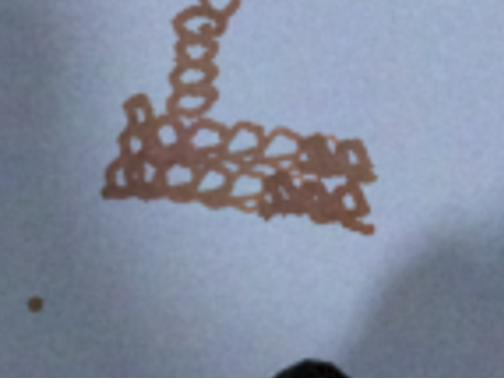

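Emit:
move(
  target=[
    [0,0,0,0,0,0,1, 0,0,0,0.0358,0,-0.3678,-0.85],
    [0,0,0,0,0,0,1, 0,0,0,0.0212,0,-0.3921,-0.85],
    [0,0,0,0,0,0,1, 0,0,0.07,0.0212,0,-0.3921,-0.85],
  ],
  speed=[0.5,0.03,0.1],
  cameras=[],
)

Emit:
move(
  target=[
    [0,0,0,0,0,0,1,0,0,0,-0.0198,0,-0.0197,-0.85],
    [0,0,0,0,0,0,1,0,0,0,-0.0114,0,-0.0054,-0.85],
    [0,0,0,0,0,0,1,0,0,0,-0.0027,0,-0.0022,-0.85],
    [0,0,0,0,0,0,1,0,0,0,0.0122,0,0.0054,-0.85],
    [0,0,0,0,0,0,1,0,0,0,0.0167,0,0.0143,-0.85],
    [0,0,0,0,0,0,1,0,0,0,0.0083,0,0.0,-0.85],
    [0,0,0,0,0,0,1,0,0,0,-0.0004,0,-0.0032,-0.85],
    [0,0,0,0,0,0,1,0,0,0,-0.0153,0,-0.0107,-0.85],
    [0,0,0,0,0,0,1,0,0,0,-0.0447,0,-0.0372,-0.85],
    [0,0,0,0,0,0,1,0,0,0,-0.0363,0,-0.0229,-0.85],
    [0,0,0,0,0,0,1,0,0,0,-0.0276,0,-0.0197,-0.85],
    [0,0,0,0,0,0,1,0,0,0,-0.0127,0,-0.0122,-0.85],
    [0,0,0,0,0,0,1,0,0,0,-0.0082,0,-0.0032,-0.85],
    [0,0,0,0,0,0,1,0,0,0,-0.0166,0,-0.0175,-0.85],
    [0,0,0,0,0,0,1,0,0,0,-0.0253,0,-0.0207,-0.85],
  ],
  speed=[0.06,0.2,0.06,0.06,0.06,0.2,0.06,0.06,0.06,0.2,0.06,0.06,0.06,0.2,0.06],
  blend=[0.002,0.002,0.002,0.002,0.002,0.002,0.002,0.002,0.002,0.002,0.002,0.002,0.002,0.002,0],
  cameras=[],
)

Scene clock: 611.57 s.
left_arm: end_effector_position=(+0.2971, +0.3387, +0.0961) grip_measured=+1.000 grip_effort_nm=-0.002 end_effector_quat_wxyz=(+0.399, +0.002, +0.917, +0.013) | right_arm: end_effector_position=(+0.3245, +0.0675, +0.0884) grip_measured=-0.653 grip_effort_nm=-1.038 end_effector_quat_wxyz=(-0.469, +0.531, -0.465, -0.531)
Joint names: [wrist pitch, wrist roll, shoulder, wrist yaw, elbow, waist]
Joint positions: left_arm=[-0.196 -0.014 1.022 -0.052 0.467 -0.05 0.094] | right_arm=[1.246 0.004 2.39 -1.124 1.153 0.591 0.016]
Joint velocities: within noise
Joint torques (N m): left_arm=[1.28 0.05 -4.46 -0.05 9.32 -0.16] | right_arm=[1.35 -0.04 -8.54 -0.06 6.3 -0.54]
Heat: left arm: 43 °C; right arm: 43 °C.
Joint targets: left_arm=[-0.200 -0.014 1.000 -0.052 0.500 -0.050] | right_arm=[1.248 0.000 2.400 -1.130 1.176 0.584]
move: done
No camera images: "cameras" was empty.

Scene clock: 617.03 s.
left_arm: end_effector_position=(+0.2971, +0.3387, +0.0961) grip_measured=+1.000 grip_effort_nm=-0.007 end_effector_quat_wxyz=(+0.399, +0.002, +0.917, +0.013) | right_arm: end_effector_position=(+0.3265, +0.0582, +0.0883) grip_measured=-0.653 grip_effort_nm=-1.028 end_effector_quat_wxyz=(-0.463, +0.536, -0.460, -0.536)
Joint names: [wrist pitch, wrist roll, shoulder, wrist yaw, elbow, waist]
Joint positions: left_arm=[-0.196 -0.014 1.022 -0.052 0.467 -0.05 0.094] | right_arm=[1.246 0.004 2.39 -1.169 1.153 0.566 0.016]
Joint velocities: within noise
Joint torques (N m): left_arm=[1.28 0.03 -4.53 -0.06 9.09 -0.12] | right_arm=[1.33 -0.04 -8.44 -0.1 6.26 -0.59]
Heat: left arm: 43 °C; right arm: 43 °C.
Joint targets: left_arm=[-0.200 -0.014 1.000 -0.052 0.500 -0.050] | right_arm=[1.248 0.000 2.400 -1.182 1.176 0.560]
move: done
No camera images: "cameras" was empty.

Emit:
move(
  target=[
    [0,0,0,0,0,0,1,0,0,0,-0.0149,0,-0.0075,-0.85],
    [0,0,0,0,0,0,1,0,0,0,-0.0448,0,-0.0339,-0.85],
    [0,0,0,0,0,0,1,0,0,0,-0.0364,0,-0.0196,-0.85],
    [0,0,0,0,0,0,1,0,0,0,-0.0277,0,-0.0164,-0.85],
    [0,0,0,0,0,0,1,0,0,0,-0.0128,0,-0.0089,-0.85],
    [0,0,0,0,0,0,1,0,0,0,-0.0083,0,0.0001,-0.85],
    [0,0,0,0,0,0,1,0,0,0,-0.0167,0,-0.0142,-0.85],
    [0,0,0,0,0,0,1,0,0,0,-0.0254,0,-0.0174,-0.85],
    [0,0,0,0,0,0,1,0,0,0,-0.0402,0,-0.0249,-0.85],
    [0,0,0,0,0,0,1,0,0,0,-0.0707,0,-0.0511,-0.85],
    [0,0,0,0,0,0,1,0,0,0,-0.0623,0,-0.0368,-0.85],
    [0,0,0,0,0,0,1,0,0,0,-0.0536,0,-0.0336,-0.85],
    [0,0,0,0,0,0,1,0,0,0,-0.0387,0,-0.0261,-0.85],
    [0,0,0,0,0,0,1,0,0,0,-0.0342,0,-0.0171,-0.85],
    [0,0,0,0,0,0,1,0,0,0,-0.0426,0,-0.0314,-0.85],
  ],
  speed=[0.06,0.06,0.2,0.06,0.06,0.06,0.2,0.06,0.06,0.06,0.2,0.06,0.06,0.06,0.2],
  blend=[0.002,0.002,0.002,0.002,0.002,0.002,0.002,0.002,0.002,0.002,0.002,0.002,0.002,0.002,0],
  cameras=[],
)

Scene clock: 624.00 s.
left_arm: end_effector_position=(+0.2971, +0.3387, +0.0961) grip_measured=+1.000 grip_effort_nm=-0.007 end_effector_quat_wxyz=(+0.399, +0.002, +0.917, +0.013) | right_arm: end_effector_position=(+0.3243, +0.0427, +0.0882) grip_measured=-0.653 grip_effort_nm=-1.043 end_effector_quat_wxyz=(-0.448, +0.549, -0.444, -0.549)
Joint names: [wrist pitch, wrist roll, shoulder, wrist yaw, elbow, waist]
Joint positions: left_arm=[-0.196 -0.014 1.022 -0.052 0.467 -0.05 0.094] | right_arm=[1.246 0.004 2.39 -1.265 1.153 0.528 0.016]
Joint velocities: within noise
Joint torques (N m): left_arm=[1.28 0.06 -4.55 -0.09 9.25 -0.06] | right_arm=[1.28 -0.05 -8.39 -0.02 6.2 -0.54]
Heat: left arm: 43 °C; right arm: 43 °C.
Joint targets: left_arm=[-0.200 -0.014 1.000 -0.052 0.500 -0.050] | right_arm=[1.248 0.000 2.400 -1.267 1.176 0.522]
move: done
No camera images: "cameras" was empty.

Emit:
move(
  target=[
    [0,0,0,0,0,0,1,0,0,0,-0.0087,0,-0.0033,-0.85],
    [0,0,0,0,0,0,1,0,0,0,-0.0236,0,-0.0108,-0.85],
    [0,0,0,0,0,0,1,0,0,0,-0.0368,0,-0.0186,-0.85],
    [0,0,0,0,0,0,1,0,0,0,-0.0244,0,-0.0043,-0.85],
    [0,0,0,0,0,0,1,0,0,0,0.0287,0,0.0351,-0.85],
    [0,0,0,0,0,0,1,0,0,0,0.0795,0,0.0699,-0.85],
    [0,0,0,0,0,0,1,0,0,-0.07,0.0795,0,0.0699,-0.85],
    [0,0,0,0,0,0,1,0,0,-0.07,0.038,0,0.0656,-0.85],
    [0,0,0,0,0,0,1,0,0,-0.07,0.0234,0,0.0408,-0.85],
    [0,0,0,0,0,0,1,0,0,0,0.0234,0,0.0408,-0.85],
  ],
  speed=[0.06,0.06,0.06,0.2,0.06,0.06,0.4,0.2,0.03,0.1],
  blend=[0.002,0.002,0,0,0.002,0,0,0,0,0],
  cameras=[],
)

Emit:
move(
  target=[
    [0,0,0,0,0,0,1,0,0,0,-0.0056,0,-0.0092,-0.85],
    [0,0,0,0,0,0,1,0,0,0,0.0028,0,0.0051,-0.85],
    [0,0,0,0,0,0,1,0,0,0,0.0122,0,0.0074,-0.85],
    [0,0,0,0,0,0,1,0,0,0,0.0258,0,0.0131,-0.85],
    [0,0,0,0,0,0,1,0,0,0,0.0282,0,0.0212,-0.85],
    [0,0,0,0,0,0,1,0,0,0,0.0198,0,0.0069,-0.85],
    [0,0,0,0,0,0,1,0,0,0,0.0104,0,0.0045,-0.85],
    [0,0,0,0,0,0,1,0,0,0,-0.0032,0,-0.0012,-0.85],
    [0,0,0,0,0,0,1,0,0,0,-0.0056,0,-0.0092,-0.85],
    [0,0,0,0,0,0,1,0,0,0,-0.0202,0,-0.0043,-0.85],
    [0,0,0,0,0,0,1,0,0,-0.07,-0.0202,0,-0.0043,-0.85],
  ],
  speed=[0.06,0.2,0.06,0.06,0.06,0.2,0.06,0.06,0.06,0.06,0.4],
  blend=[0.002,0.002,0.002,0.002,0.002,0.002,0.002,0.002,0.002,0,0],
  cameras=[],
)

Emit:
move(
  target=[0,0,0,0,0,0,1, 0,0,0,0.0,0,0.38,-0.85],
  speed=0.7,
  cameras=["cam_above"],
)

Emit:
zoom_image(
  camera="cam_above",
  region=[230, 285, 330, 360],
)

Scene clock: 633.77 s.
left_arm: end_effector_position=(+0.2971, +0.3387, +0.0961) grip_measured=+1.000 grip_effort_nm=-0.002 end_effector_quat_wxyz=(+0.399, +0.002, +0.917, +0.013) | right_arm: end_effector_position=(+0.3141, +0.0605, +0.0882) grip_measured=-0.653 grip_effort_nm=-1.033 end_effector_quat_wxyz=(-0.448, +0.548, -0.445, -0.548)
Joint names: [wrist pitch, wrist roll, shoulder, wrist yaw, elbow, waist]
Joint positions: left_arm=[-0.196 -0.014 1.022 -0.052 0.467 -0.05 0.094] | right_arm=[1.246 0.004 2.39 -1.214 1.153 0.577 0.016]
Joint velocities: within noise
Joint torques (N m): left_arm=[1.26 0.08 -4.52 -0.04 9.36 -0.1] | right_arm=[1.31 -0.04 -8.4 -0.06 6.24 -0.54]
Heat: left arm: 43 °C; right arm: 43 °C.
Joint targets: left_arm=[-0.200 -0.014 1.000 -0.052 0.500 -0.050] | right_arm=[1.248 0.000 2.400 -1.220 1.176 0.571]
move: done
No camera images: "cameras" was empty.

Scene clock: 637.23 s.
left_arm: end_effector_position=(+0.2971, +0.3387, +0.0961) grip_measured=+1.000 grip_effort_nm=-0.002 end_effector_quat_wxyz=(+0.399, +0.002, +0.917, +0.013) | right_arm: end_effector_position=(+0.3116, +0.0565, +0.1090) grip_measured=-0.653 grip_effort_nm=-1.038 end_effector_quat_wxyz=(-0.454, +0.560, -0.421, -0.549)
Joint names: [wrist pitch, wrist roll, shoulder, wrist yaw, elbow, waist]
Joint positions: left_arm=[-0.196 -0.014 1.022 -0.052 0.467 -0.05 0.094] | right_arm=[1.244 0.004 2.344 -1.254 1.153 0.568 0.016]
Joint velocities: within noise
Joint torques (N m): left_arm=[1.26 0.04 -4.44 -0.07 9.31 0.09] | right_arm=[1.29 -0.04 -11.48 -0.05 6.38 -0.21]
Heat: left arm: 43 °C; right arm: 43 °C.
Joint targets: left_arm=[-0.200 -0.014 1.000 -0.052 0.500 -0.050] | right_arm=[1.248 0.000 2.312 -1.261 1.176 0.566]
move: done
No camera images: "cameras" was empty.

Scene clock: 638.47 s.
left_arm: end_effector_position=(+0.2971, +0.3387, +0.0961) grip_measured=+1.000 grip_effort_nm=-0.002 end_effector_quat_wxyz=(+0.399, +0.002, +0.917, +0.013) | right_arm: end_effector_position=(+0.1021, +0.1555, +0.1089) grip_measured=-0.653 grip_effort_nm=-1.033 end_effector_quat_wxyz=(-0.315, +0.643, -0.280, -0.639)
Joint names: [wrist pitch, wrist roll, shoulder, wrist yaw, elbow, waist]
Joint positions: left_arm=[-0.196 -0.014 1.022 -0.052 0.467 -0.05 0.094] | right_arm=[1.244 0.004 2.344 -1.259 1.153 1.029 0.016]
Joint velocities: within noise
Joint torques (N m): left_arm=[1.25 0 -4.37 -0.02 9.14 -0.03] | right_arm=[1.29 -0.04 -11.47 0 6.41 -0.61]
Heat: left arm: 43 °C; right arm: 43 °C.
Joint targets: left_arm=[-0.200 -0.014 1.000 -0.052 0.500 -0.050] | right_arm=[1.248 0.000 2.312 -1.261 1.176 1.023]
move: done
Images, in order (width x height): cam_above 672x504.

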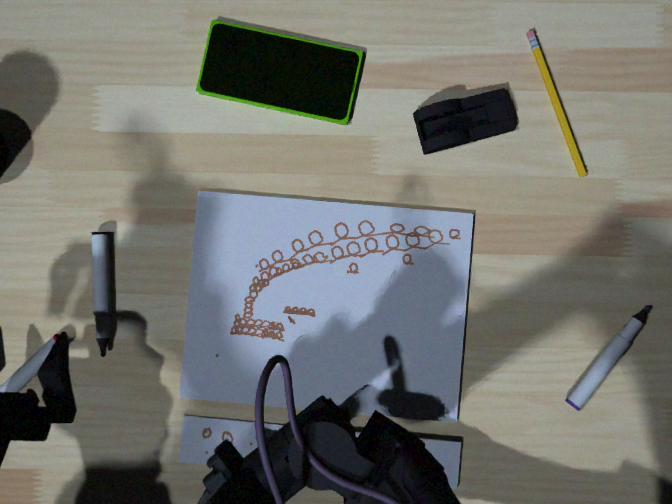

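Scaled by 5.040 from the camera's 672x504 image, which has a finer 960x720 frame.

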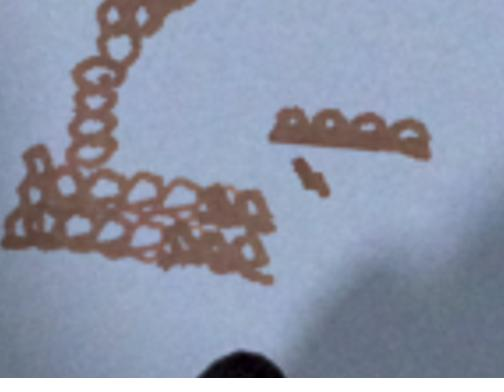

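Emit:
move(
  target=[
    [0,0,0,0,0,0,1, 0,0,0,0.0348,0,-0.3508,-0.85],
    [0,0,0,0,0,0,1, 0,0,0,0.0202,0,-0.3757,-0.85],
    [0,0,0,0,0,0,1, 0,0,0.0684,0.0202,0,-0.3757,-0.85],
  ],
  speed=[0.5,0.03,0.1],
  cameras=[],
)

Emit:
move(
  target=[
    [0,0,0,0,0,0,1,0,0,0,-0.0055,0,-0.0084,-0.85],
    [0,0,0,0,0,0,1,0,0,0,0.0039,0,-0.0084,-0.85],
    [0,0,0,0,0,0,1,0,0,0,0.0089,0,-0.0122,-0.85],
    [0,0,0,0,0,0,1,0,0,0,0.0089,0,0.0054,-0.85],
    [0,0,0,0,0,0,1,0,0,0,0.0169,0,0.0102,-0.85],
    [0,0,0,0,0,0,1,0,0,0,0.0264,0,0.0146,-0.85],
    [0,0,0,0,0,0,1,0,0,0,0.0281,0,0.0204,-0.85],
    [0,0,0,0,0,0,1,0,0,0,0.0187,0,0.0204,-0.85],
    [0,0,0,0,0,0,1,0,0,0,0.0137,0,0.0241,-0.85],
    [0,0,0,0,0,0,1,0,0,0,0.0137,0,0.0065,-0.85],
    [0,0,0,0,0,0,1,0,0,0,0.0057,0,0.0017,-0.85],
    [0,0,0,0,0,0,1,0,0,0,-0.0038,0,-0.0027,-0.85],
    [0,0,0,0,0,0,1,0,0,0,-0.0055,0,-0.0084,-0.85],
    [0,0,0,0,0,0,1,0,0,-0.07,-0.0055,0,-0.0084,-0.85],
  ],
  speed=[0.06,0.2,0.06,0.2,0.06,0.06,0.06,0.2,0.06,0.2,0.06,0.06,0.06,0.4],
  blend=[0.002,0.002,0.002,0.002,0.002,0.002,0.002,0.002,0.002,0.002,0.002,0.002,0,0],
  cameras=[],
)

Emit:
move(
  target=[0,0,0,0,0,0,1, 0,0,0,0.0,0,0.38,-0.85],
  speed=0.7,
  cameras=["cam_above"],
)

Emit:
zoom_image(
  camera="cam_above",
  region=[230, 285, 330, 360],
)

Scene clock: 643.33 s.
left_arm: end_effector_position=(+0.2971, +0.3387, +0.0961) grip_measured=+1.000 grip_effort_nm=-0.002 end_effector_quat_wxyz=(+0.399, +0.002, +0.917, +0.013) | right_arm: end_effector_position=(+0.3141, +0.0605, +0.0883) grip_measured=-0.653 grip_effort_nm=-1.033 end_effector_quat_wxyz=(-0.448, +0.548, -0.445, -0.548)
Joint names: [wrist pitch, wrist roll, shoulder, wrist yaw, elbow, waist]
Joint positions: left_arm=[-0.196 -0.014 1.022 -0.052 0.467 -0.05 0.094] | right_arm=[1.245 0.004 2.39 -1.214 1.153 0.577 0.016]
Joint velocities: within noise
Joint torques (N m): left_arm=[1.26 0.05 -4.41 -0.04 9.31 -0.09] | right_arm=[1.32 -0.05 -8.66 -0.06 6.23 -0.55]
Heat: left arm: 43 °C; right arm: 43 °C.
Joint targets: left_arm=[-0.200 -0.014 1.000 -0.052 0.500 -0.050] | right_arm=[1.248 0.000 2.398 -1.221 1.176 0.571]
move: done
No camera images: "cameras" was empty.

Scene clock: 646.43 s.
left_arm: end_effector_position=(+0.2971, +0.3387, +0.0961) grip_measured=+1.000 grip_effort_nm=-0.007 end_effector_quat_wxyz=(+0.399, +0.002, +0.917, +0.013) | right_arm: end_effector_position=(+0.3172, +0.0573, +0.1103) grip_measured=-0.653 grip_effort_nm=-1.033 end_effector_quat_wxyz=(-0.463, +0.554, -0.429, -0.543)
Joint names: [wrist pitch, wrist roll, shoulder, wrist yaw, elbow, waist]
Joint positions: left_arm=[-0.196 -0.014 1.022 -0.052 0.467 -0.05 0.094] | right_arm=[1.244 0.004 2.341 -1.224 1.153 0.567 0.016]
Joint velocities: within noise
Joint torques (N m): left_arm=[1.27 0.01 -4.41 -0.06 9.22 -0.21] | right_arm=[1.31 -0.04 -11.51 -0.04 6.43 -0.55]
Heat: left arm: 43 °C; right arm: 43 °C.
Joint targets: left_arm=[-0.200 -0.014 1.000 -0.052 0.500 -0.050] | right_arm=[1.249 0.000 2.310 -1.231 1.176 0.561]
move: done
No camera images: "cameras" was empty.

Scene clock: 647.67 s.
left_arm: end_effector_position=(+0.2971, +0.3387, +0.0961) grip_measured=+1.000 grip_effort_nm=-0.007 end_effector_quat_wxyz=(+0.399, +0.002, +0.917, +0.013) | right_arm: end_effector_position=(+0.1087, +0.1582, +0.1102) grip_measured=-0.653 grip_effort_nm=-1.028 end_effector_quat_wxyz=(-0.327, +0.637, -0.291, -0.634)
Joint names: [wrist pitch, wrist roll, shoulder, wrist yaw, elbow, waist]
Joint positions: left_arm=[-0.196 -0.014 1.022 -0.052 0.467 -0.05 0.094] | right_arm=[1.244 0.004 2.341 -1.23 1.153 1.024 0.016]
Joint velocities: within noise
Joint torques (N m): left_arm=[1.27 0.02 -4.38 -0.04 9.26 -0.02] | right_arm=[1.31 -0.04 -11.47 0.01 6.43 -0.62]
Heat: left arm: 43 °C; right arm: 44 °C.
Joint targets: left_arm=[-0.200 -0.014 1.000 -0.052 0.500 -0.050] | right_arm=[1.249 0.000 2.310 -1.232 1.176 1.018]
move: done
Images, in order (width x height): cam_above 672x504.

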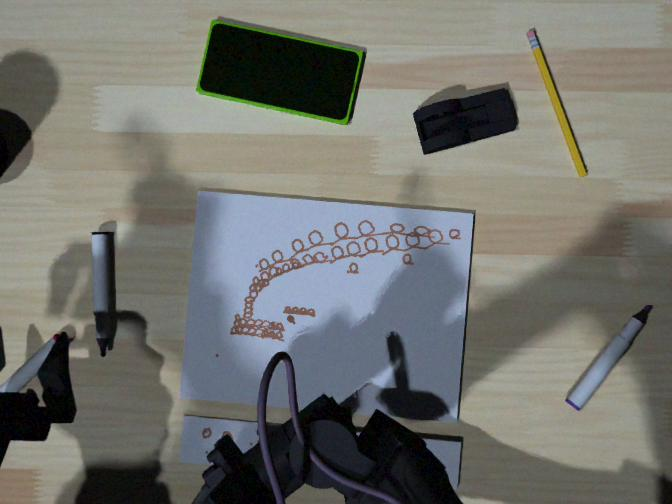

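Scaled by 5.040 from the camera's 672x504 image, which has a finer 960x720 frame.

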